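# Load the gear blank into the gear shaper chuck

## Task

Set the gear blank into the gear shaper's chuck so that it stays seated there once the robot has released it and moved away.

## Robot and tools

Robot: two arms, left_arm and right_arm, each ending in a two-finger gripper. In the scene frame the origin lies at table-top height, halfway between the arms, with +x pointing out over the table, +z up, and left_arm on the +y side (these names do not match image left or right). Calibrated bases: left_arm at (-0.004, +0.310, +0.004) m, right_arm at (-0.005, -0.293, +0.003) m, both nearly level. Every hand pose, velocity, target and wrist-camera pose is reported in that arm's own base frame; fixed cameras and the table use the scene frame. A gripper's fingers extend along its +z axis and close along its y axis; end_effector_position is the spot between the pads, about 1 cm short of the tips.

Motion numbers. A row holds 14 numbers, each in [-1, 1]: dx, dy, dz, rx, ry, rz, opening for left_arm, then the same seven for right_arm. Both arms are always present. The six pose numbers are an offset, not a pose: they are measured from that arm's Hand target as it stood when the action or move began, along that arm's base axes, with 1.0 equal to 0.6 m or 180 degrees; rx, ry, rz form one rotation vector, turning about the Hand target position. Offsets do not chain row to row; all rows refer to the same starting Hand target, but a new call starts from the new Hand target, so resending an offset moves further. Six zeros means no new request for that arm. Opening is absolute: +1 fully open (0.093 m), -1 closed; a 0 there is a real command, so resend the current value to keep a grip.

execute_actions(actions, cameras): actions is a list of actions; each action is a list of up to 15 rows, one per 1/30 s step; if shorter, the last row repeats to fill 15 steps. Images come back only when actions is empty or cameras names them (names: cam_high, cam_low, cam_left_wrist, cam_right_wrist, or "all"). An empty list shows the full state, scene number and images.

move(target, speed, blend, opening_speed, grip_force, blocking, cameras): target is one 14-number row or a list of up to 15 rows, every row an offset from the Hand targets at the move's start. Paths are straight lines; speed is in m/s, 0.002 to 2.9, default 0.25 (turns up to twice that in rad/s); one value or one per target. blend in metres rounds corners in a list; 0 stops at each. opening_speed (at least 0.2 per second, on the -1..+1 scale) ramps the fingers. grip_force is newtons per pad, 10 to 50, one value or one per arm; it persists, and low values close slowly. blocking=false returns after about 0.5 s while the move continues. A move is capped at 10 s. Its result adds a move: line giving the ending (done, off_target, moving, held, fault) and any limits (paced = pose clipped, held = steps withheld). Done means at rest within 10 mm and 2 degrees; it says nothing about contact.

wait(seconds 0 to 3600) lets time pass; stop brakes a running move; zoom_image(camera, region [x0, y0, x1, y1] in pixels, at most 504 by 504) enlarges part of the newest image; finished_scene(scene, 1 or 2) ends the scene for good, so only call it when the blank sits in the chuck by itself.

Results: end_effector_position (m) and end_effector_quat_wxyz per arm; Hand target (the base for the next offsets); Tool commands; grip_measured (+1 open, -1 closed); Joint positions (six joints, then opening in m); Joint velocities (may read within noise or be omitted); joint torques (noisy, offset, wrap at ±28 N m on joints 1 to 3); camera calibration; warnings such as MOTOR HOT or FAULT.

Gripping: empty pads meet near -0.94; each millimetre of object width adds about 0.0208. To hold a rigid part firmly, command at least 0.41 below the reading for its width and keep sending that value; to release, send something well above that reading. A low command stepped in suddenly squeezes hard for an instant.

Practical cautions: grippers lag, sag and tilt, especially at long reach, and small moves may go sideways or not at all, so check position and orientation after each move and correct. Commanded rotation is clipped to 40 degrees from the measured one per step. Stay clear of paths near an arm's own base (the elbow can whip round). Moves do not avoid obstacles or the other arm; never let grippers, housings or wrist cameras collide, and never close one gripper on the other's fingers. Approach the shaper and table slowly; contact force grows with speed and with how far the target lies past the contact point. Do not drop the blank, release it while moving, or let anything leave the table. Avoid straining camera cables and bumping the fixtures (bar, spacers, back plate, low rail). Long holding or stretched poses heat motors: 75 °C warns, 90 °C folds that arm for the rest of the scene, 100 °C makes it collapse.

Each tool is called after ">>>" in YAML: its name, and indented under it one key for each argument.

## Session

>>> execute_actions:
  actions: []

Scene clock: 0.00 s.
left_arm: end_effector_position=(+0.1354, -0.1411, +0.2506) grip_measured=+1.000 end_effector_quat_wxyz=(+0.439, +0.142, +0.869, -0.178) | right_arm: end_effector_position=(+0.3327, +0.0226, +0.1405) grip_measured=+1.000 end_effector_quat_wxyz=(+0.668, +0.190, +0.702, -0.157)
Joint positions: left_arm=[-1.349 0.596 0.91 -1.073 -0.643 -0.741 0.093] | right_arm=[0.507 1.545 0.25 1.188 1 0.123 0.093]
Joint velocities: within noise
Joint torques (N m): no reading
Heat: left arm: 36 °C; right arm: 36 °C.
Hand target: left_arm +0.1352, -0.1416, +0.2522; +0.439, +0.142, +0.869, -0.180 | right_arm +0.3347, +0.0238, +0.1459; +0.674, +0.195, +0.696, -0.151
Tool commands: left_gripper/opening=+1.0 right_gripper/opening=+1.0
camera_calibration:
cam_left_wrist: T_world_to_cam=[[-0.39412, -0.89777, 0.19668, -0.12182], [-0.82914, 0.255, -0.49749, 0.3101], [0.39648, -0.35915, -0.84488, 0.19461]] pos_world=[0.13195, -0.11854, 0.34265]
cam_right_wrist: T_world_to_cam=[[-0.484, -0.87492, -0.01615, 0.18194], [-0.41479, 0.24563, -0.87614, 0.29204], [0.77052, -0.41735, -0.48179, -0.09547]] pos_world=[0.28275, 0.0476, 0.21281]

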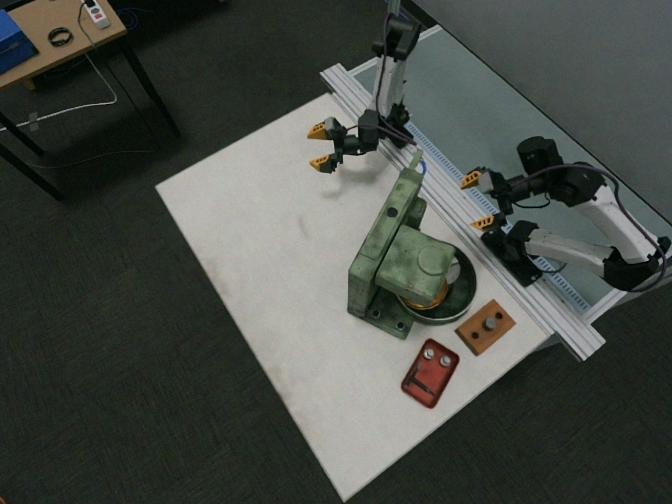

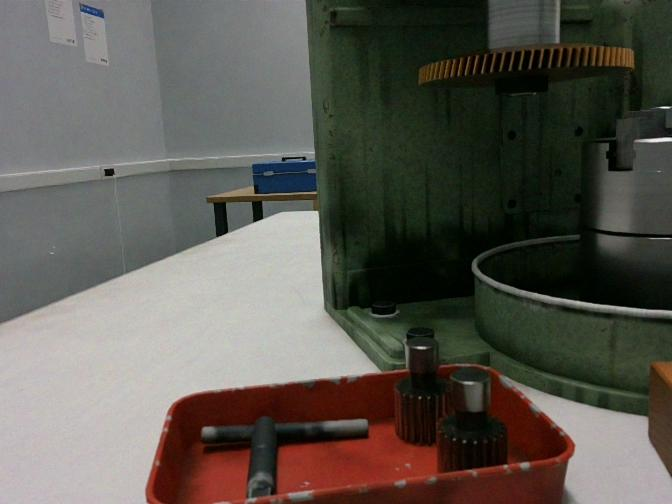

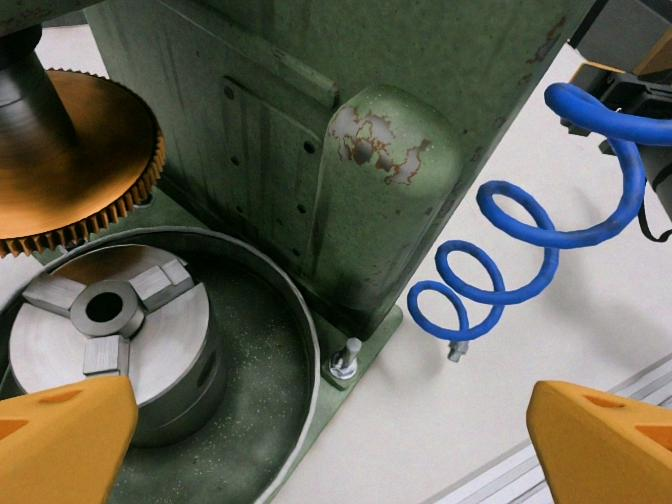

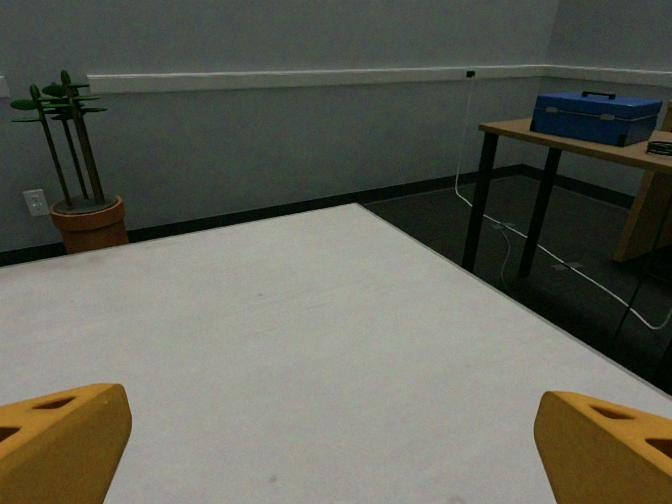

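>>> zoom_image:
  camera: "cam_high"
  region: [390, 230, 530, 370]

>>> zoom_image:
  camera: "cam_left_wrist"
  region: [0, 200, 240, 440]

Scaled by 3.600 from the camera's image (finer frame: 960x720).

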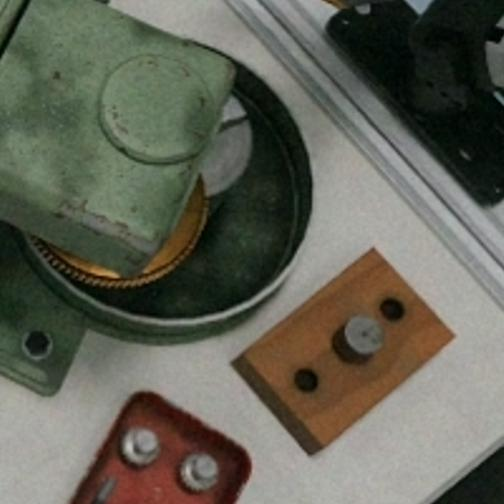

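Scaled by 2.100 from the camera's image (finer frame: 960x720).

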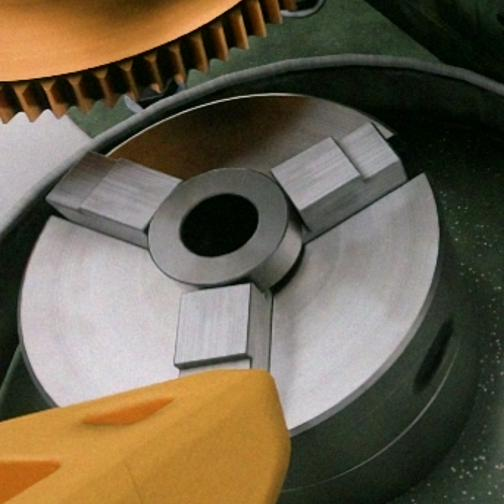

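>>> execute_actions:
  actions: []
  cameras: ["cam_left_wrist"]

Scene clock: 223.37 s.
left_arm: end_effector_position=(+0.1354, -0.1411, +0.2506) grip_measured=+1.000 end_effector_quat_wxyz=(+0.439, +0.142, +0.869, -0.178) | right_arm: end_effector_position=(+0.3327, +0.0226, +0.1405) grip_measured=+1.000 end_effector_quat_wxyz=(+0.668, +0.190, +0.702, -0.157)
Joint positions: left_arm=[-1.349 0.596 0.91 -1.073 -0.643 -0.741 0.093] | right_arm=[0.507 1.545 0.25 1.188 1 0.123 0.093]
Joint velocities: within noise
Joint torques (N m): left_arm=[0.16 1.35 6.15 2.07 -0.31 0.03] | right_arm=[-0.21 -5.48 6.57 1.91 0.08 0.04]
Heat: left arm: 42 °C; right arm: 43 °C.
Hand target: left_arm +0.1352, -0.1416, +0.2522; +0.439, +0.142, +0.869, -0.180 | right_arm +0.3347, +0.0238, +0.1459; +0.674, +0.195, +0.696, -0.151
Tool commands: left_gripper/opening=+1.0 right_gripper/opening=+1.0
camera_calibration:
cam_left_wrist: T_world_to_cam=[[-0.39412, -0.89777, 0.19668, -0.12182], [-0.82914, 0.255, -0.49749, 0.3101], [0.39648, -0.35915, -0.84488, 0.19461]] pos_world=[0.13195, -0.11854, 0.34265]
Images, in order (width x height): cam_left_wrist 672x504.

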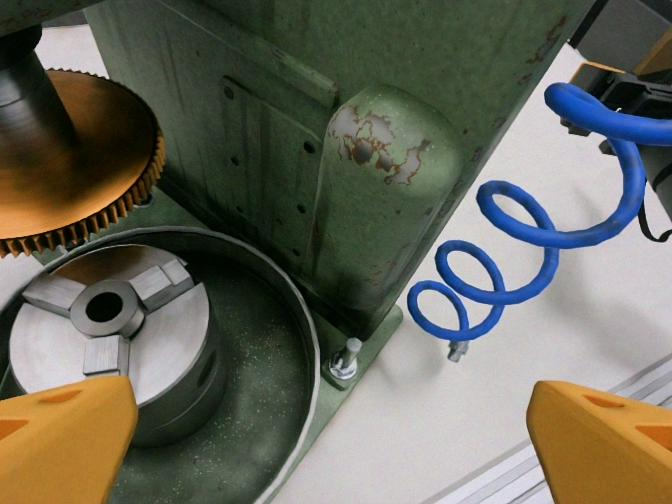

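>>> move:
  target:
    - [0.0913,0.1027,0.0130,0.0341,-0.0603,0.2061,1, 0,0,0.2568,0,0,0,1]
  speed: 0.3
  cameras: ["cam_left_wrist"]

Scene clock: 251.50 s.
left_arm: end_effector_position=(+0.1881, -0.0804, +0.2516) grip_measured=+1.000 end_effector_quat_wxyz=(+0.538, -0.088, +0.838, +0.034) | right_arm: end_effector_position=(+0.3332, +0.0228, +0.2795) grip_measured=+1.000 end_effector_quat_wxyz=(+0.658, +0.176, +0.712, -0.172)
Joint positions: left_arm=[-1.232 0.857 0.934 -1.296 -1.107 -1.222 0.093] | right_arm=[0.507 1.056 0.653 0.266 1 0.103 0.093]
Joint torques (N m): left_arm=[0.69 0.31 7.87 1.07 -0.72 -0.14] | right_arm=[-0.2 -4.16 12.66 1.9 0.1 0.25]
Heat: left arm: 42 °C; right arm: 43 °C.
Hand target: left_arm +0.1900, -0.0800, +0.2600; +0.544, -0.102, +0.832, +0.029 | right_arm +0.3347, +0.0237, +0.3001; +0.674, +0.195, +0.696, -0.151
Off the commanded pose: left_arm 0.009 m, 2 deg | right_arm 0.021 m, 4 deg.
move: off_target (right_arm)
cam_left_wrist: T_world_to_cam=[[0.19053, -0.9804, 0.05005, -0.12641], [-0.7477, -0.17797, -0.63975, 0.32435], [0.63612, 0.08447, -0.76696, 0.16728]] pos_world=[0.16019, -0.08034, 0.34213]

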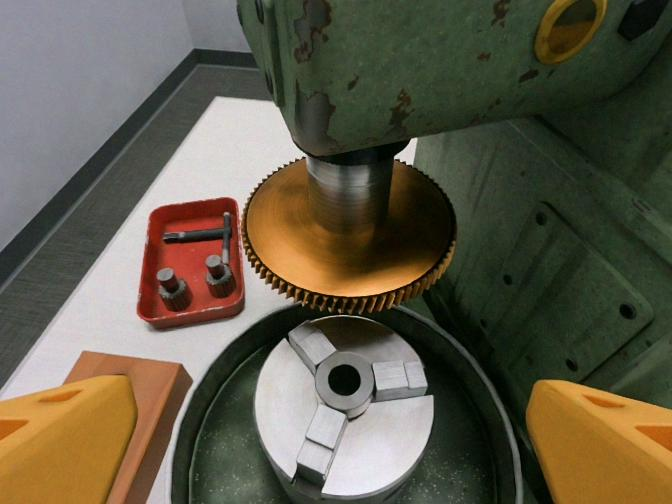

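>>> move:
  target:
    - [0.0333,0.1417,-0.0083,0,0,0,0.5, 0,0,0,0,0,0,-0.5]
    - [-0.0417,0.2833,-0.1,0,0,0,0.5, 0,0,0,0,0,0,-0.5]
  speed: 0.2
  blend: [0.03,0]
  cameras: ["cam_left_wrist","cam_high"]

Scene clock: 328.53 s.
left_arm: end_effector_position=(+0.1651, +0.0900, +0.1922) grip_measured=+0.502 end_effector_quat_wxyz=(+0.541, -0.110, +0.833, +0.024) | right_arm: end_effector_position=(+0.3332, +0.0228, +0.2794) grip_measured=-0.498 end_effector_quat_wxyz=(+0.658, +0.176, +0.712, -0.172)
Joint positions: left_arm=[1.35 0.444 0.574 -0.996 0.997 0.692 0.069] | right_arm=[0.507 1.056 0.653 0.265 1 0.103 0.021]
Joint torques (N m): left_arm=[0.72 2.54 8.18 1.64 0.45 0.17] | right_arm=[-0.18 -4.21 12.68 1.89 0.1 0.27]
Heat: left arm: 42 °C; right arm: 49 °C.
Hand target: left_arm +0.1650, +0.0901, +0.2000; +0.544, -0.102, +0.832, +0.029 | right_arm +0.3347, +0.0237, +0.3001; +0.674, +0.195, +0.696, -0.151
Off the commanded pose: left_arm 0.008 m, 1 deg | right_arm 0.021 m, 4 deg.
move: done; blend cut to 0 m at target 1
cam_left_wrist: T_world_to_cam=[[0.21564, -0.9721, 0.09228, 0.03487], [-0.7336, -0.22365, -0.64172, 0.30172], [0.64446, 0.07069, -0.76137, 0.12067]] pos_world=[0.13606, 0.09285, 0.28227]
Images, in order (width x height): cam_high 672x504, cam_left_wrist 672x504.

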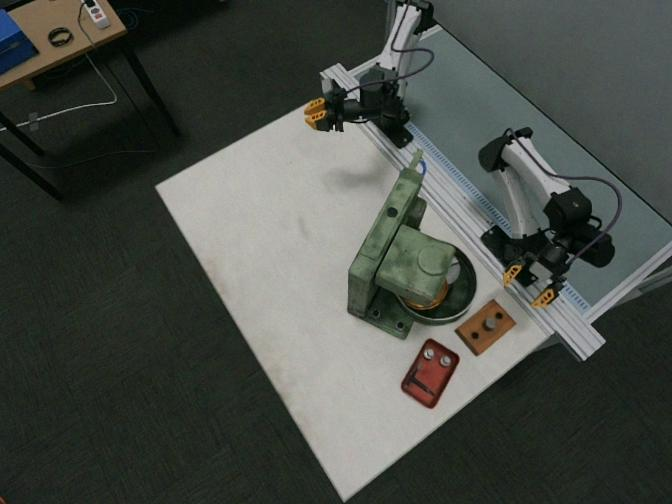

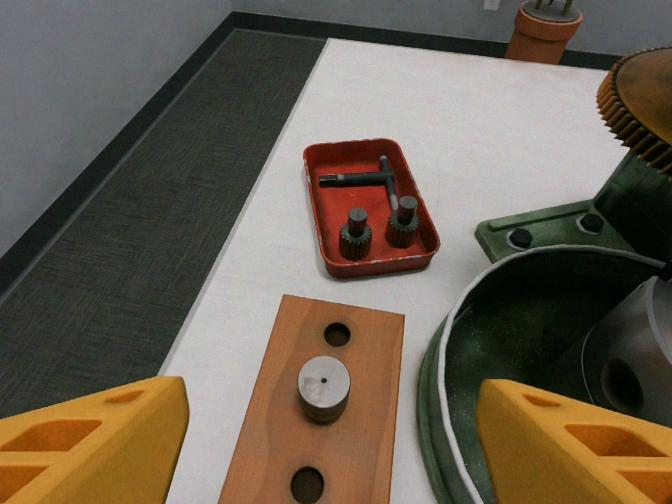

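>>> move:
  target:
    - [0.0983,0.0165,-0.1333,0,0,0,0.0, -0.3745,0.3272,0,-0.0021,-0.0541,0.1965,-0.5]
    - [0.0983,0.0165,-0.2108,0,0,0,0.0, -0.3912,0.5688,0,-0.0042,-0.1082,0.3929,-0.5]
  speed: [0.25,0.15]
  cameras: ["cam_left_wrist","cam_right_wrist"]

Scene clock: 386.60 s.
left_arm: end_effector_position=(+0.2244, +0.1009, +0.0790) grip_measured=+0.002 end_effector_quat_wxyz=(+0.547, -0.097, +0.831, +0.032) | right_arm: end_effector_position=(+0.0987, +0.3611, +0.2862) grip_measured=-0.498 end_effector_quat_wxyz=(+0.733, -0.238, +0.573, +0.280)
Joint positions: left_arm=[0.798 0.565 0.028 0.046 0.565 0.22 0.045] | right_arm=[1.652 1.417 0.524 1.254 0.86 -0.308 0.021]
Joint torques (N m): left_arm=[-0.57 0.91 5.44 2.58 0.02 -0.05] | right_arm=[-1.05 -4.53 10.26 1.96 -0.32 -0.05]
Heat: left arm: 44 °C; right arm: 52 °C.
Hand target: left_arm +0.2240, +0.0999, +0.0735; +0.544, -0.102, +0.832, +0.029 | right_arm +0.1000, +0.3650, +0.3001; +0.739, -0.224, +0.563, +0.294
Off the commanded pose: left_arm 0.006 m, 1 deg | right_arm 0.015 m, 3 deg.
move: off_target (right_arm)
cam_left_wrist: T_world_to_cam=[[0.2023, -0.97703, 0.067, 0.0487], [-0.72864, -0.19587, -0.6563, 0.27227], [0.65434, 0.08395, -0.75152, -0.00874]] pos_world=[0.19425, 0.10164, 0.16886]
cam_right_wrist: T_world_to_cam=[[0.67383, -0.73765, 0.04269, 0.18659], [-0.12707, -0.1726, -0.97676, 0.39083], [0.72788, 0.65275, -0.21004, -0.16373]] pos_world=[0.04311, 0.31197, 0.33939]

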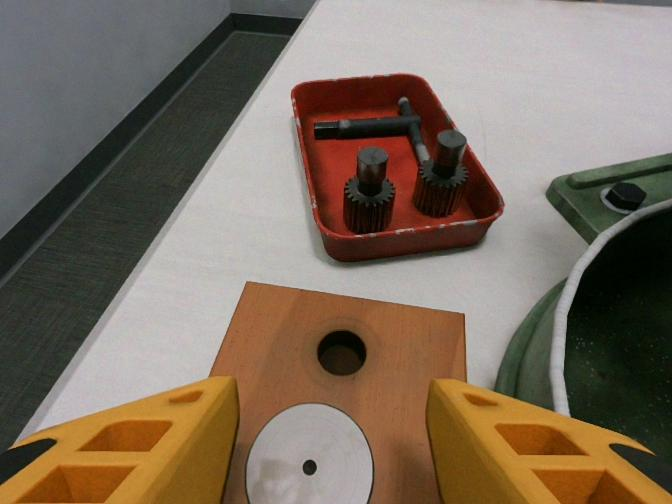

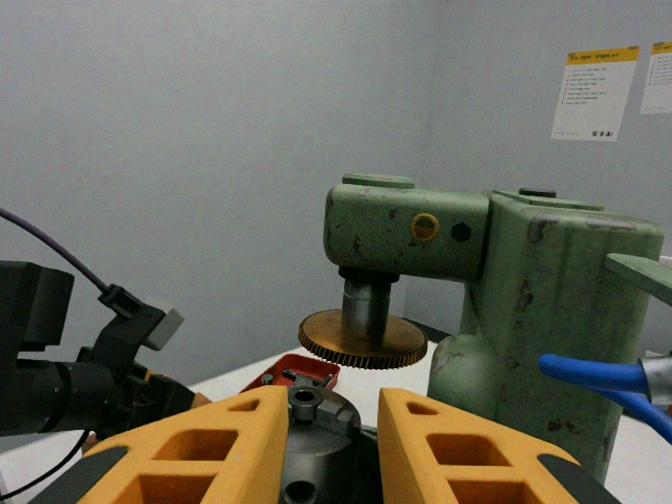

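>>> move:
  target:
    - [-0.0142,0.0085,0.0692,0,0,0,0.0, 0,0,-0.055,0,0,0,-0.5]
    - [-0.0142,0.0085,-0.01,0,0,0,0.0, 0,0,-0.1085,0,0,0,-0.5]
  speed: [0.15,0.08]
  cameras: ["cam_left_wrist","cam_right_wrist"]

Scene clock: 477.30 s.
left_arm: end_effector_position=(+0.2162, +0.1072, +0.0725) grip_measured=+0.002 end_effector_quat_wxyz=(+0.545, -0.107, +0.831, +0.031) | right_arm: end_effector_position=(+0.0978, +0.3695, +0.2252) grip_measured=-0.498 end_effector_quat_wxyz=(+0.724, -0.262, +0.581, +0.264)
Joint positions: left_arm=[0.883 0.575 0.013 0.041 0.628 0.254 0.045] | right_arm=[1.652 1.633 0.447 1.476 0.858 -0.296 0.021]
Joint torques (N m): left_arm=[0.29 0.92 5.29 2.54 0.23 0.13] | right_arm=[-1.05 -5.48 5.3 2.74 -0.25 0.26]
Heat: left arm: 44 °C; right arm: 51 °C.
Hand target: left_arm +0.2154, +0.1050, +0.0674; +0.544, -0.103, +0.832, +0.029 | right_arm +0.1000, +0.3650, +0.2349; +0.739, -0.224, +0.563, +0.294
Off the commanded pose: left_arm 0.005 m, 1 deg | right_arm 0.011 m, 6 deg.
joint sent to its limit (right arm) — joint 4 (wrist pitch), upper limit. The joint targets still meet the commanded pose.
move: off_target (right_arm)
cam_left_wrist: T_world_to_cam=[[0.21821, -0.97273, 0.07858, 0.05213], [-0.7272, -0.21578, -0.65163, 0.26479], [0.65081, 0.08505, -0.75446, -0.00793]] pos_world=[0.18635, 0.10852, 0.16246]
cam_right_wrist: T_world_to_cam=[[0.67726, -0.73052, 0.08749, 0.18298], [-0.12746, -0.23362, -0.96394, 0.35231], [0.72462, 0.64169, -0.25134, -0.16769]] pos_world=[0.0425, 0.32359, 0.28145]

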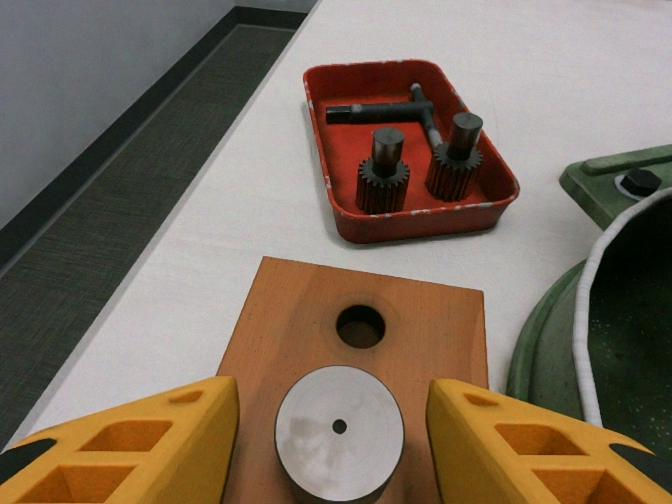

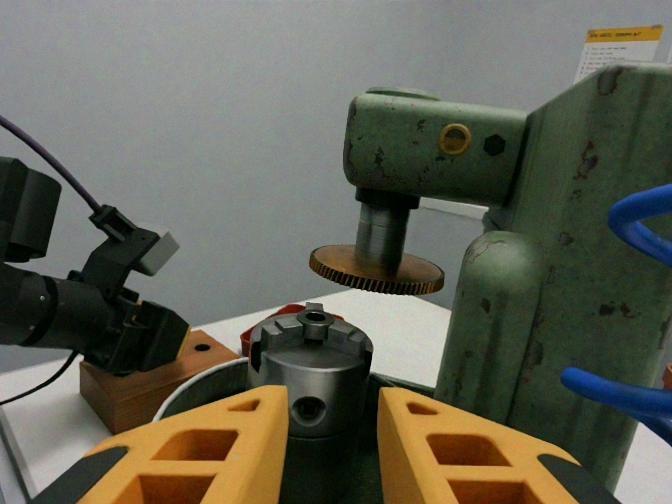

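>>> move:
  target:
    - [0,0,-0.0125,0,0,0,0.0, 0,0,0,0,0,0,-0.5]
    - [0,0,-0.0125,0,0,0,-0.75, 0,0,0,0,0,0,-0.5]
  speed: 0.06
  opening_speed: 0.8
  cameras: ["cam_left_wrist"]

Scene clock: 493.63 s.
left_arm: end_effector_position=(+0.2163, +0.1065, +0.0641) grip_measured=-0.532 end_effector_quat_wxyz=(+0.539, -0.108, +0.835, +0.025) | right_arm: end_effector_position=(+0.0978, +0.3695, +0.2252) grip_measured=-0.498 end_effector_quat_wxyz=(+0.724, -0.262, +0.581, +0.264)
Joint positions: left_arm=[0.883 0.633 -0.003 0.093 0.632 0.261 0.02] | right_arm=[1.652 1.633 0.447 1.476 0.858 -0.296 0.021]
Joint torques (N m): left_arm=[0.43 0.68 5.38 2.53 0.21 0.17] | right_arm=[-1.07 -5.49 5.26 2.75 -0.26 0.26]
Heat: left arm: 44 °C; right arm: 49 °C.
Hand target: left_arm +0.2154, +0.1050, +0.0600; +0.544, -0.102, +0.832, +0.029 | right_arm +0.1000, +0.3650, +0.2349; +0.739, -0.224, +0.563, +0.294
Off the commanded pose: left_arm 0.004 m, 1 deg | right_arm 0.011 m, 6 deg.
joint sent to its limit (left arm) — joint 3 (elbow), lower limit, where the elbow is as bent as it goes. The joint targets still meet the commanded pose.
joint sent to its limit (right arm) — joint 4 (wrist pitch), upper limit. The joint targets still meet the commanded pose.
move: done
cam_left_wrist: T_world_to_cam=[[0.2132, -0.97316, 0.08666, 0.05273], [-0.73712, -0.21844, -0.63948, 0.26088], [0.64124, 0.07246, -0.76391, -0.01031]] pos_world=[0.18766, 0.10905, 0.15438]

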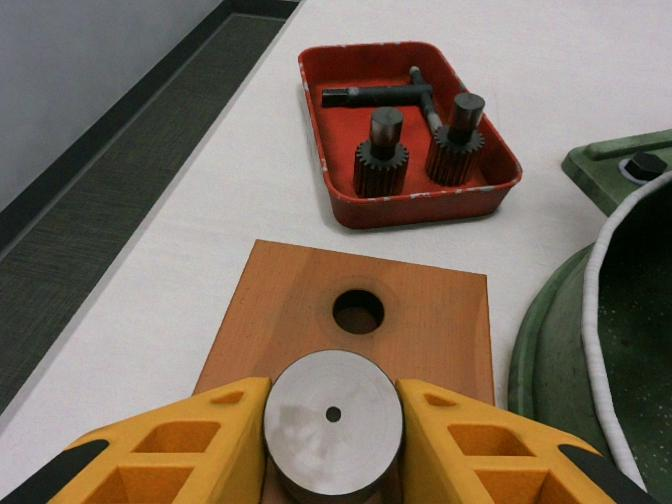

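>>> move:
  target:
    - [0,0,0.15,0,0,0,-0.75, 0,0,0,0,0,0,-0.5]
    - [-0.0173,-0.1583,0.3167,0,0,0,-0.75, 0,0,0,0,0,0,-0.5]
    - [-0.0173,-0.3,0.3167,0,0,0,-0.75, 0,0,0,0,0,0,-0.5]
    - [0.036,-0.3,0.2917,0,0,0,-0.75, 0,0,0,0,0,0,-0.5]
  speed: [0.1,0.2,0.2,0.12]
  blend: [0.02,0.03,0.02,0]
  cameras: ["cam_left_wrist","cam_right_wrist"]

Scene clock: 518.47 s.
left_arm: end_effector_position=(+0.2311, -0.0735, +0.2166) grip_measured=-0.518 end_effector_quat_wxyz=(+0.524, -0.077, +0.847, +0.044) | right_arm: end_effector_position=(+0.0978, +0.3695, +0.2252) grip_measured=-0.498 end_effector_quat_wxyz=(+0.724, -0.262, +0.581, +0.264)
Joint positions: left_arm=[-0.878 0.766 0.717 -0.74 -0.89 -0.672 0.02] | right_arm=[1.652 1.633 0.447 1.476 0.858 -0.296 0.021]
Joint torques (N m): left_arm=[0.24 -0.09 9.5 2.27 -0.66 -0.13] | right_arm=[-1.07 -5.46 5.24 2.75 -0.25 0.26]
Heat: left arm: 45 °C; right arm: 51 °C.
Hand target: left_arm +0.2371, -0.0750, +0.2351; +0.544, -0.103, +0.832, +0.029 | right_arm +0.1000, +0.3650, +0.2349; +0.739, -0.224, +0.563, +0.294
Off the commanded pose: left_arm 0.019 m, 4 deg | right_arm 0.011 m, 6 deg.
joint sent to its limit (right arm) — joint 4 (wrist pitch), upper limit. The joint targets still meet the commanded pose.
move: off_target (left_arm); blend cut to 0.0177 m at target 3
cam_left_wrist: T_world_to_cam=[[0.18353, -0.98282, 0.01962, -0.11807], [-0.77102, -0.1563, -0.61733, 0.33744], [0.60979, 0.09817, -0.78646, 0.12383]] pos_world=[0.20634, -0.07546, 0.30801]
cam_right_wrist: T_world_to_cam=[[0.67726, -0.73052, 0.08749, 0.18298], [-0.12746, -0.23362, -0.96394, 0.35231], [0.72462, 0.64169, -0.25134, -0.16769]] pos_world=[0.0425, 0.32359, 0.28145]

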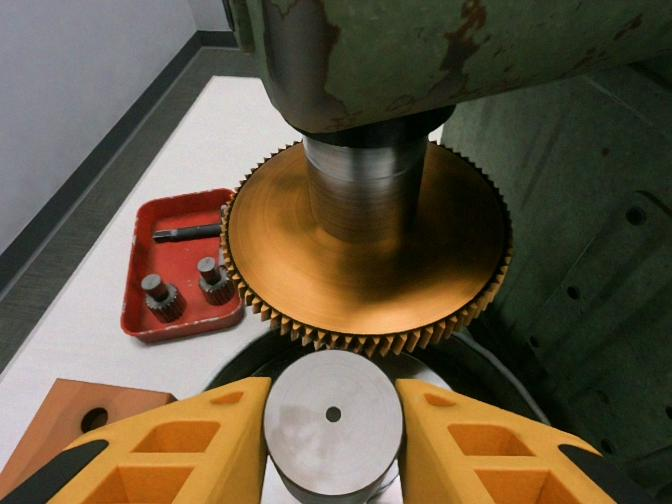

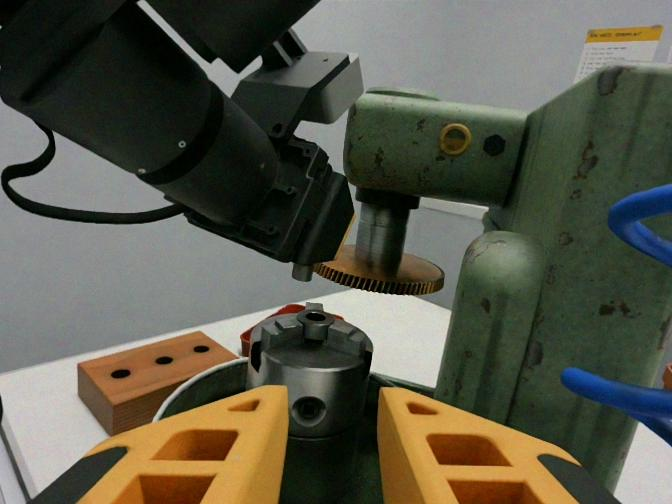

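>>> zoom_image:
  camera: "cam_right_wrist"
  region: [230, 230, 400, 400]

Scaled by 2.965 from the camera's image (finer frame: 960x720).

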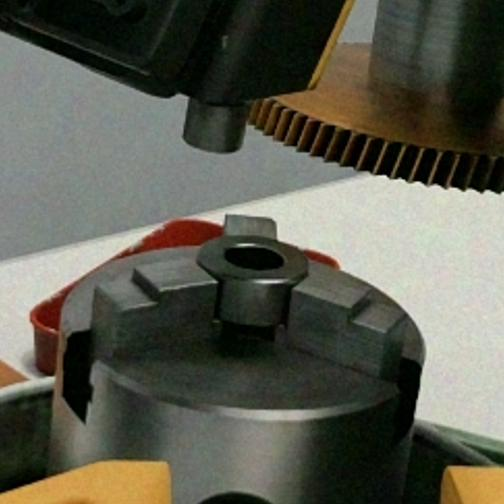

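>>> zoom_image:
  camera: "cam_right_wrist"
  region: [280, 235, 350, 305]

Scaled by 7.200 from the camera's image (finer frame: 960x720).

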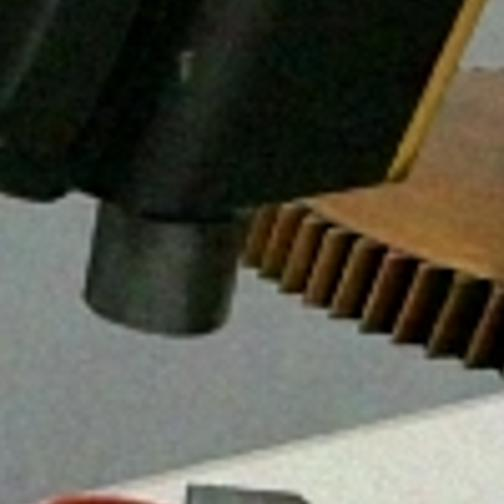

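>>> move:
  target:
    - [0.0147,-0.0082,0.015,-0.0192,-0.0141,0.0095,-0.75, 0,0,0,0,0,0,-0.5]
    - [0.0147,-0.0082,-0.0417,-0.0192,-0.0141,0.0095,-0.75, 0,0,0,0,0,0,-0.5]
  speed: 0.1
  cameras: ["cam_right_wrist"]

>>> zoom_image:
  camera: "cam_right_wrist"
  region: [265, 230, 365, 330]

Scene clock: 586.17 s.
left_arm: end_effector_position=(+0.2433, -0.0825, +0.2044) grip_measured=-0.518 end_effector_quat_wxyz=(+0.545, -0.113, +0.831, +0.017) | right_arm: end_effector_position=(+0.0978, +0.3695, +0.2252) grip_measured=-0.498 end_effector_quat_wxyz=(+0.724, -0.262, +0.581, +0.264)
Joint positions: left_arm=[-0.868 0.791 0.631 -0.555 -0.904 -0.704 0.02] | right_arm=[1.652 1.633 0.447 1.476 0.858 -0.296 0.021]
Joint torques (N m): left_arm=[0.72 -2.04 5.82 2.44 -0.59 -0.05] | right_arm=[-1.07 -5.49 5.26 2.74 -0.26 0.26]
Heat: left arm: 48 °C; right arm: 54 °C.
Hand target: left_arm +0.2459, -0.0798, +0.2100; +0.558, -0.132, +0.819, +0.010 | right_arm +0.1000, +0.3650, +0.2349; +0.739, -0.224, +0.563, +0.294
Off the commanded pose: left_arm 0.007 m, 3 deg | right_arm 0.011 m, 6 deg.
joint sent to its limit (right arm) — joint 4 (wrist pitch), upper limit. The joint targets still meet the commanded pose.
move: off_target (left_arm)
cam_right_wrist: T_world_to_cam=[[0.67726, -0.73052, 0.08749, 0.18298], [-0.12746, -0.23362, -0.96394, 0.35231], [0.72462, 0.64169, -0.25134, -0.16769]] pos_world=[0.0425, 0.32359, 0.28145]

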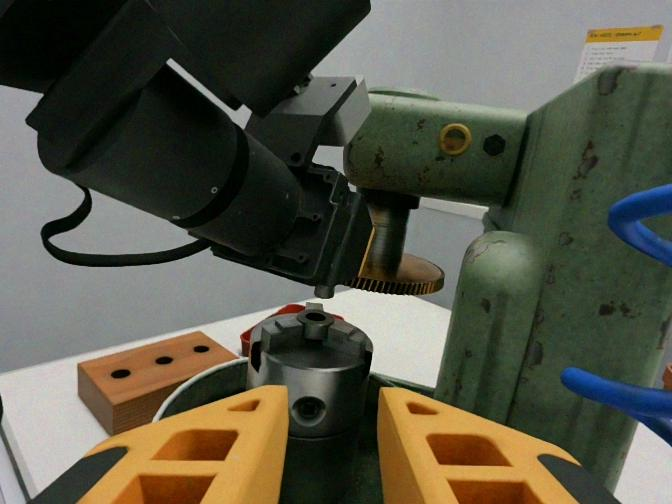

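Scaled by 5.040 from the camera's image (finer frame: 960x720).

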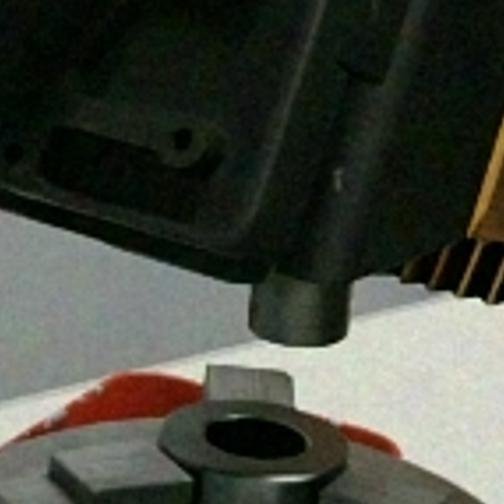

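>>> move:
  target:
    - [-0.0042,0.0057,0.0417,0,0,0,-0.75, 0,0,0.06,0,0,0,0.2]
    - [-0.0042,0.0057,-0.0267,0,0,0,-0.75, 0,0,0.0752,0,0,0,0.2]
  speed: [0.12,0.08]
  cameras: ["cam_right_wrist"]

>>> zoom_image:
  camera: "cam_right_wrist"
  region: [260, 300, 360, 400]

Scene clock: 630.70 s.
left_arm: end_effector_position=(+0.2408, -0.0781, +0.1883) grip_measured=-0.518 end_effector_quat_wxyz=(+0.545, -0.116, +0.830, +0.018) | right_arm: end_effector_position=(+0.0982, +0.3639, +0.2597) grip_measured=+0.198 end_effector_quat_wxyz=(+0.732, -0.244, +0.573, +0.277)
Joint positions: left_arm=[-0.864 0.763 0.559 -0.51 -0.905 -0.704 0.02] | right_arm=[1.652 1.515 0.478 1.386 0.858 -0.309 0.055]
Joint torques (N m): left_arm=[0.53 -1.77 5.94 2.44 -0.55 -0.02] | right_arm=[-1.07 -7.79 9.76 1.78 -0.31 -0.05]
Heat: left arm: 46 °C; right arm: 55 °C.
Hand target: left_arm +0.2434, -0.0765, +0.1939; +0.558, -0.132, +0.819, +0.010 | right_arm +0.1000, +0.3650, +0.2800; +0.739, -0.224, +0.563, +0.294
Off the commanded pose: left_arm 0.006 m, 3 deg | right_arm 0.020 m, 3 deg.
move: off_target (left_arm, right_arm)
cam_right_wrist: T_world_to_cam=[[0.67504, -0.73579, 0.05425, 0.18627], [-0.12406, -0.18569, -0.97474, 0.3693], [0.72728, 0.65126, -0.21663, -0.16848]] pos_world=[0.04261, 0.31536, 0.31336]

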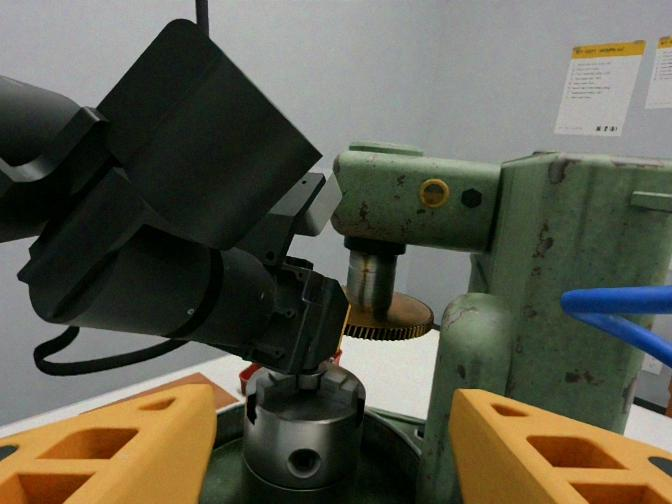

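Scaled by 5.040 from the camera's image (finer frame: 960x720).

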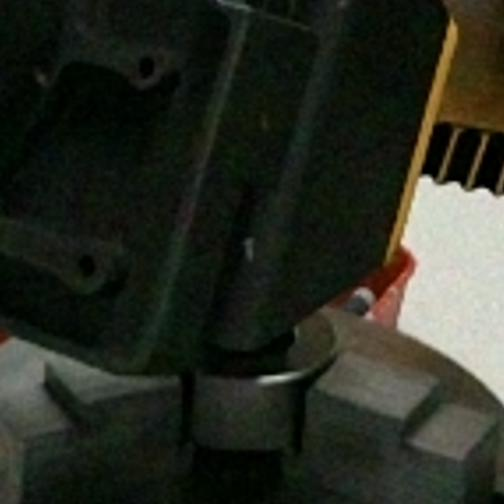

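>>> move:
  target: [0,0,0,0,0,0,-0.75, 0,0,-0.155,-0.0379,0.0406,0,-0.5]
  speed: 0.15
  cameras: ["cam_right_wrist"]

>>> zoom_image:
  camera: "cam_right_wrist"
  region: [260, 190, 360, 290]

Scene clock: 646.37 s.
left_arm: end_effector_position=(+0.2409, -0.0782, +0.1884) grip_measured=-0.518 end_effector_quat_wxyz=(+0.545, -0.116, +0.830, +0.018) | right_arm: end_effector_position=(+0.1012, +0.3667, +0.1874) grip_measured=-0.498 end_effector_quat_wxyz=(+0.688, -0.260, +0.624, +0.263)
Joint positions: left_arm=[-0.864 0.763 0.559 -0.509 -0.905 -0.704 0.02] | right_arm=[1.652 1.663 0.413 1.386 0.887 -0.136 0.021]
Joint torques (N m): left_arm=[0.51 -1.74 5.83 2.44 -0.56 -0.02] | right_arm=[0.31 -5.55 5.19 2.14 0.03 0.27]
Heat: left arm: 46 °C; right arm: 53 °C.
Hand target: left_arm +0.2434, -0.0765, +0.1939; +0.558, -0.132, +0.819, +0.010 | right_arm +0.0999, +0.3650, +0.1871; +0.687, -0.249, +0.625, +0.273
Off the commanded pose: left_arm 0.006 m, 3 deg | right_arm 0.002 m, 2 deg.
move: done
cam_right_wrist: T_world_to_cam=[[0.67929, -0.73245, 0.04568, 0.19021], [-0.22824, -0.27001, -0.93541, 0.3339], [0.69747, 0.62499, -0.35059, -0.15031]] pos_world=[0.05184, 0.32341, 0.25095]

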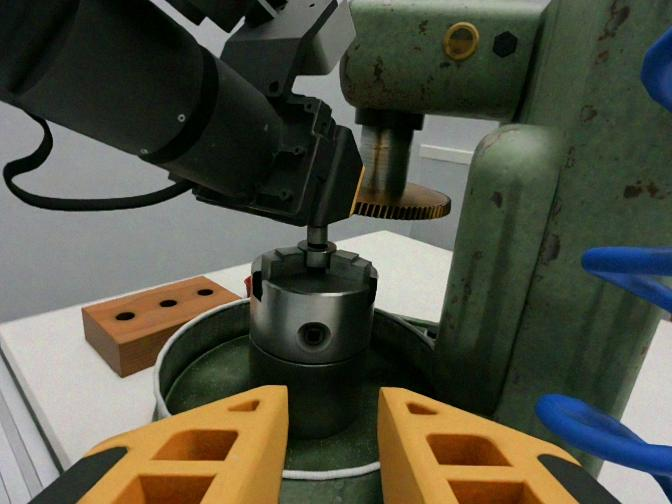

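Scaled by 5.040 from the camera's image (finer frame: 960x720).

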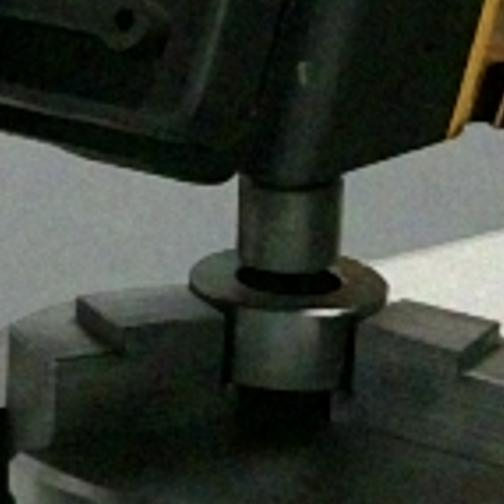

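>>> zoom_image:
  camera: "cam_right_wrist"
  region: [292, 215, 348, 271]

Scaled by 9.000 from the camera's image (finer frame: 960x720).

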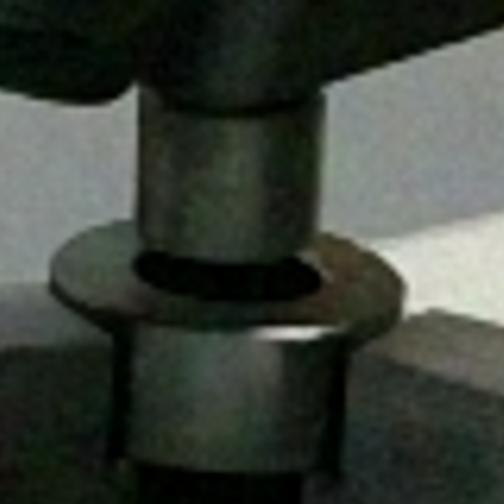

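>>> move:
  target: [0,0,-0.0158,-0.0015,0.0082,0,-0.75, 0,0,0,0,0,0,-0.5]
  speed: 0.05
  cameras: ["cam_right_wrist"]

>>> zoom_image:
  camera: "cam_right_wrist"
  region: [292, 205, 348, 271]

Scene clock: 665.93 s.
left_arm: end_effector_position=(+0.2413, -0.0763, +0.1849) grip_measured=-0.518 end_effector_quat_wxyz=(+0.543, -0.119, +0.831, +0.019) | right_arm: end_effector_position=(+0.1012, +0.3667, +0.1874) grip_measured=-0.498 end_effector_quat_wxyz=(+0.688, -0.260, +0.624, +0.263)
Joint positions: left_arm=[-0.854 0.763 0.549 -0.504 -0.899 -0.708 0.02] | right_arm=[1.652 1.663 0.413 1.386 0.887 -0.135 0.021]
Joint torques (N m): left_arm=[0.69 -0.8 5.57 2.35 -0.39 -0.11] | right_arm=[0.34 -5.56 5.19 2.14 0.03 0.26]
Heat: left arm: 46 °C; right arm: 53 °C.
Hand target: left_arm +0.2434, -0.0764, +0.1844; +0.547, -0.133, +0.826, +0.010 | right_arm +0.0999, +0.3650, +0.1871; +0.687, -0.249, +0.625, +0.273
Off the commanded pose: left_arm 0.002 m, 2 deg | right_arm 0.002 m, 2 deg.
move: done
cam_right_wrist: T_world_to_cam=[[0.67931, -0.73245, 0.0453, 0.1903], [-0.22848, -0.26975, -0.93543, 0.33383], [0.69737, 0.6251, -0.3506, -0.15033]] pos_world=[0.05184, 0.32341, 0.25095]

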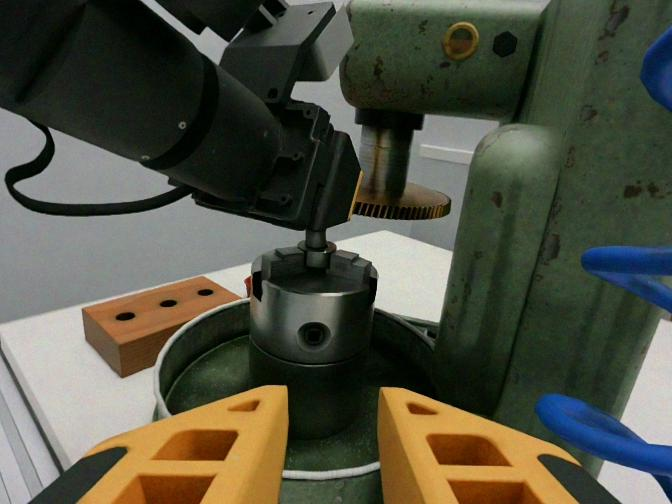

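Scaled by 7.636 from the camera's image (finer frame: 960x720).

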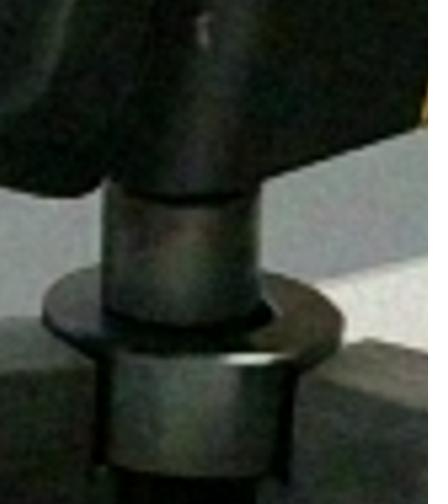

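>>> move:
  target:
    - [0,-0.0055,-0.006,-0.001,0.0055,0.012,-0.75, 0,0,0,0,0,0,-0.5]
    - [0,-0.002,-0.01,-0.001,0.0055,-0.012,-0.75, 0,0,0,0,0,0,-0.5]
    - [0,-0.0075,-0.013,-0.002,0.011,0.012,-0.75, 0,0,0,0,0,0,-0.5]
    - [0,-0.0045,-0.0165,-0.002,0.011,0,-0.75, 0,0,0,0,0,0,-0.5]
  speed: 0.05
  cameras: ["cam_right_wrist"]

>>> zoom_image:
  camera: "cam_right_wrist"
  region: [292, 205, 348, 271]

Scene clock: 687.00 s.
left_arm: end_effector_position=(+0.2429, -0.0760, +0.1823) grip_measured=-0.518 end_effector_quat_wxyz=(+0.540, -0.141, +0.829, +0.017) | right_arm: end_effector_position=(+0.1012, +0.3667, +0.1874) grip_measured=-0.498 end_effector_quat_wxyz=(+0.688, -0.260, +0.624, +0.263)
Joint positions: left_arm=[-0.855 0.794 0.557 -0.51 -0.914 -0.77 0.02] | right_arm=[1.652 1.663 0.413 1.386 0.887 -0.135 0.021]
Joint torques (N m): left_arm=[0.79 -0.96 4.92 2.21 -0.06 0.13] | right_arm=[0.35 -5.53 5.2 2.15 0.04 0.26]
Heat: left arm: 45 °C; right arm: 53 °C.
Hand target: left_arm +0.2434, -0.0792, +0.1747; +0.533, -0.135, +0.835, +0.009 | right_arm +0.0999, +0.3650, +0.1871; +0.687, -0.249, +0.625, +0.273
Off the commanded pose: left_arm 0.008 m, 2 deg | right_arm 0.002 m, 2 deg.
move: done
cam_right_wrist: T_world_to_cam=[[0.67931, -0.73245, 0.0453, 0.1903], [-0.22848, -0.26975, -0.93543, 0.33383], [0.69737, 0.6251, -0.3506, -0.15033]] pos_world=[0.05184, 0.32341, 0.25095]

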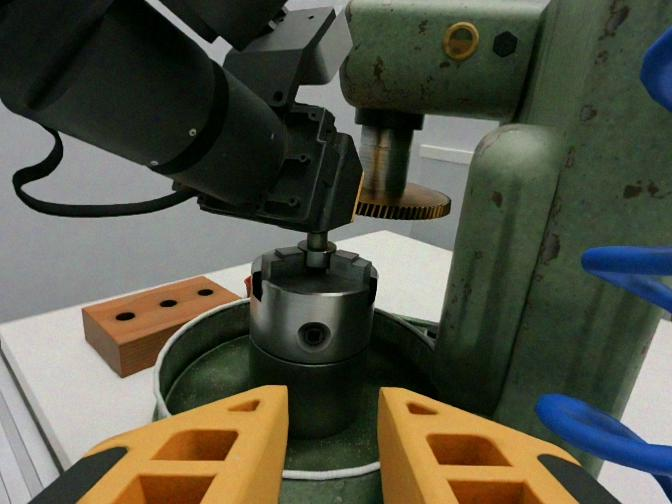

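Scaled by 7.636 from the camera's image (finer frame: 960x720).

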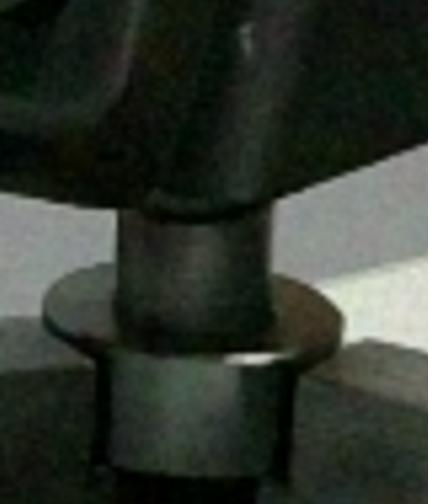

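>>> zoom_image:
  camera: "cam_right_wrist"
  region: [298, 230, 338, 260]

Scaled by 12.600 from the camera's image (finer frame: 960x720).

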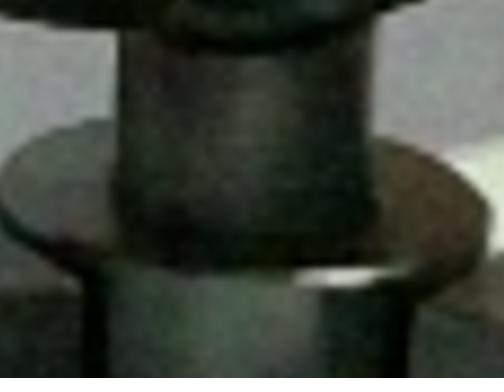

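>>> wait:
  seconds: 0
  cameras: ["cam_left_wrist"]

Scene clock: 713.13 s.
left_arm: end_effector_position=(+0.2429, -0.0760, +0.1823) grip_measured=-0.518 end_effector_quat_wxyz=(+0.540, -0.141, +0.829, +0.017) | right_arm: end_effector_position=(+0.1012, +0.3667, +0.1874) grip_measured=-0.498 end_effector_quat_wxyz=(+0.688, -0.260, +0.624, +0.263)
Joint positions: left_arm=[-0.855 0.794 0.557 -0.51 -0.914 -0.77 0.02] | right_arm=[1.652 1.663 0.413 1.386 0.887 -0.135 0.021]
Joint torques (N m): left_arm=[0.81 -0.99 4.93 2.21 -0.04 0.11] | right_arm=[0.35 -5.55 5.18 2.14 0.03 0.26]
Heat: left arm: 46 °C; right arm: 52 °C.
Hand target: left_arm +0.2434, -0.0792, +0.1747; +0.533, -0.135, +0.835, +0.009 | right_arm +0.0999, +0.3650, +0.1871; +0.687, -0.249, +0.625, +0.273
Tool commands: left_gripper/opening=-0.75 right_gripper/opening=-0.5
Off the commanded pose: left_arm 0.008 m, 2 deg | right_arm 0.002 m, 2 deg.
cam_left_wrist: T_world_to_cam=[[0.25927, -0.95601, 0.13723, -0.15996], [-0.71746, -0.28577, -0.63529, 0.3055], [0.64655, 0.06625, -0.75999, 0.07368]] pos_world=[0.21302, -0.0705, 0.27203]

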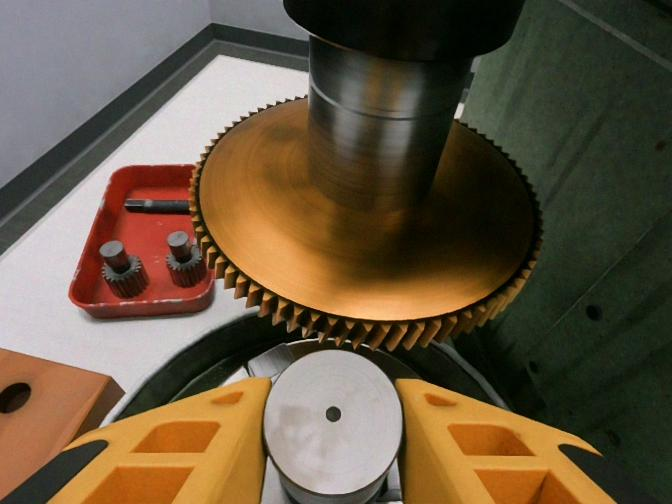

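>>> move:
  target:
    - [0.0095,0.0115,0.0672,0.0101,-0.0135,-0.0034,-0.75, 0,0,0,0,0,0,-0.5]
    - [0.0095,0.0115,0.0155,0.0101,-0.0135,-0.0034,-0.75, 0,0,0,0,0,0,-0.5]
  speed: [0.1,0.06]
  cameras: ["cam_right_wrist"]

>>> zoom_image:
  camera: "cam_right_wrist"
  region: [292, 215, 348, 271]

Scene clock: 755.47 s.
left_arm: end_effector_position=(+0.2482, -0.0744, +0.1851) grip_measured=-0.518 end_effector_quat_wxyz=(+0.549, -0.119, +0.827, +0.015) | right_arm: end_effector_position=(+0.1012, +0.3667, +0.1874) grip_measured=-0.498 end_effector_quat_wxyz=(+0.688, -0.260, +0.624, +0.263)
Joint positions: left_arm=[-0.809 0.757 0.527 -0.429 -0.866 -0.65 0.02] | right_arm=[1.652 1.663 0.413 1.386 0.887 -0.135 0.021]
Joint torques (N m): left_arm=[0.8 -1.2 5.39 2.33 -0.38 0.12] | right_arm=[0.35 -5.55 5.19 2.14 0.03 0.26]
Heat: left arm: 46 °C; right arm: 52 °C.
Hand target: left_arm +0.2491, -0.0722, +0.1839; +0.553, -0.122, +0.824, +0.017 | right_arm +0.0999, +0.3650, +0.1871; +0.687, -0.249, +0.625, +0.273
Off the commanded pose: left_arm 0.003 m, 1 deg | right_arm 0.002 m, 2 deg.
move: done
cam_right_wrist: T_world_to_cam=[[0.67931, -0.73245, 0.0453, 0.1903], [-0.22848, -0.26975, -0.93543, 0.33383], [0.69737, 0.6251, -0.3506, -0.15033]] pos_world=[0.05184, 0.32341, 0.25095]

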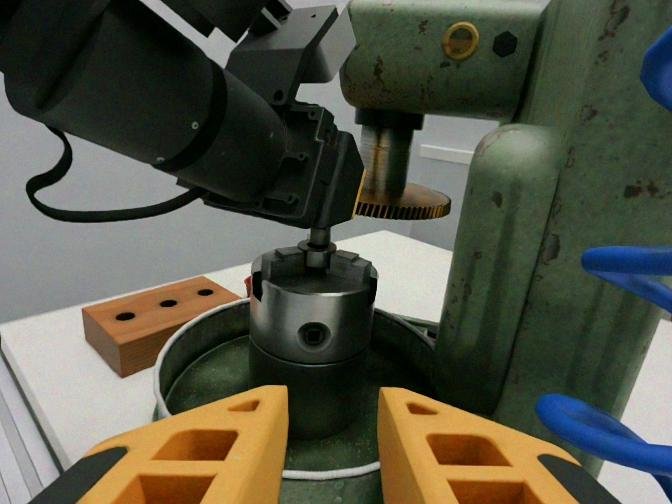

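Scaled by 9.000 from the camera's image (finer frame: 960x720).

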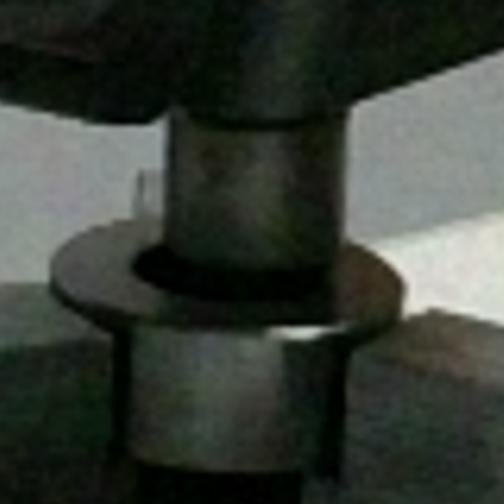

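>>> move:
  target:
    - [-0.0027,0.0028,0.0268,-0.0012,0.0066,0,-0.75, 0,0,0,0,0,0,-0.5]
    - [-0.0027,0.0028,-0.0098,-0.0012,0.0066,0,-0.75, 0,0,0,0,0,0,-0.5]
    - [0.0013,-0.0012,-0.0148,-0.0012,0.0066,0.012,-0.75, 0,0,0,0,0,0,-0.5]
    - [-0.0067,0.0068,-0.0165,-0.0012,0.0066,-0.012,-0.75, 0,0,0,0,0,0,-0.5]
    - [0.0013,0.0068,-0.018,-0.0017,0.0093,0.012,-0.75, 0,0,0,0,0,0,-0.5]
    - [-0.0067,-0.0012,-0.02,-0.0017,0.0093,-0.012,-0.75, 0,0,0,0,0,0,-0.5]
    - [-0.0027,0.0028,-0.021,-0.0017,0.0093,0,-0.75, 0,0,0,0,0,0,-0.5]
  speed: 0.08
  cameras: ["cam_right_wrist"]

>>> zoom_image:
  camera: "cam_right_wrist"
  region: [292, 215, 348, 271]

Scene clock: 797.07 s.
left_arm: end_effector_position=(+0.2502, -0.0698, +0.1835) grip_measured=-0.518 end_effector_quat_wxyz=(+0.556, -0.131, +0.821, +0.007) | right_arm: end_effector_position=(+0.1012, +0.3667, +0.1874) grip_measured=-0.498 end_effector_quat_wxyz=(+0.688, -0.260, +0.624, +0.263)
Joint positions: left_arm=[-0.783 0.735 0.496 -0.382 -0.854 -0.639 0.02] | right_arm=[1.652 1.663 0.413 1.386 0.887 -0.135 0.021]
Joint torques (N m): left_arm=[-0.53 0.91 5.94 1.78 -0.24 -0.13] | right_arm=[0.32 -5.56 5.22 2.15 0.03 0.25]
Heat: left arm: 45 °C; right arm: 52 °C.
Hand target: left_arm +0.2475, -0.0705, +0.1712; +0.540, -0.123, +0.832, +0.016 | right_arm +0.0999, +0.3650, +0.1871; +0.687, -0.249, +0.625, +0.273
Off the commanded pose: left_arm 0.013 m, 3 deg | right_arm 0.002 m, 2 deg.
move: off_target (left_arm)
cam_right_wrist: T_world_to_cam=[[0.67931, -0.73245, 0.0453, 0.1903], [-0.22848, -0.26975, -0.93543, 0.33383], [0.69737, 0.6251, -0.3506, -0.15033]] pos_world=[0.05184, 0.32341, 0.25095]

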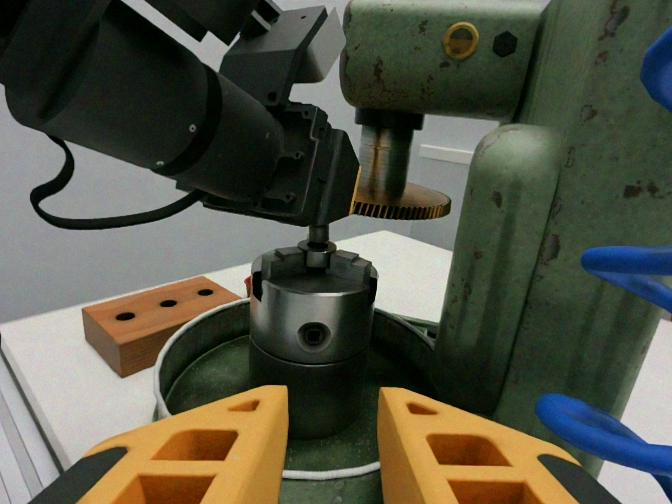

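Scaled by 9.000 from the camera's image (finer frame: 960x720).

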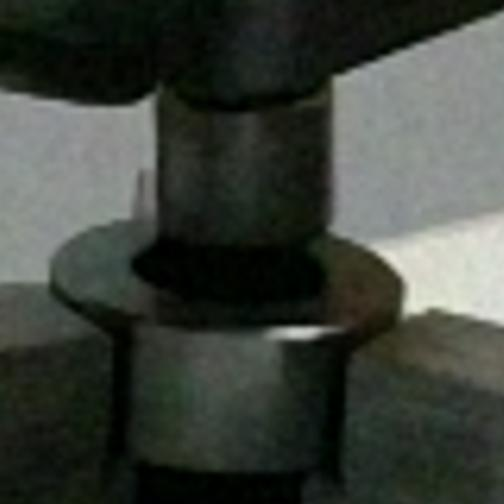

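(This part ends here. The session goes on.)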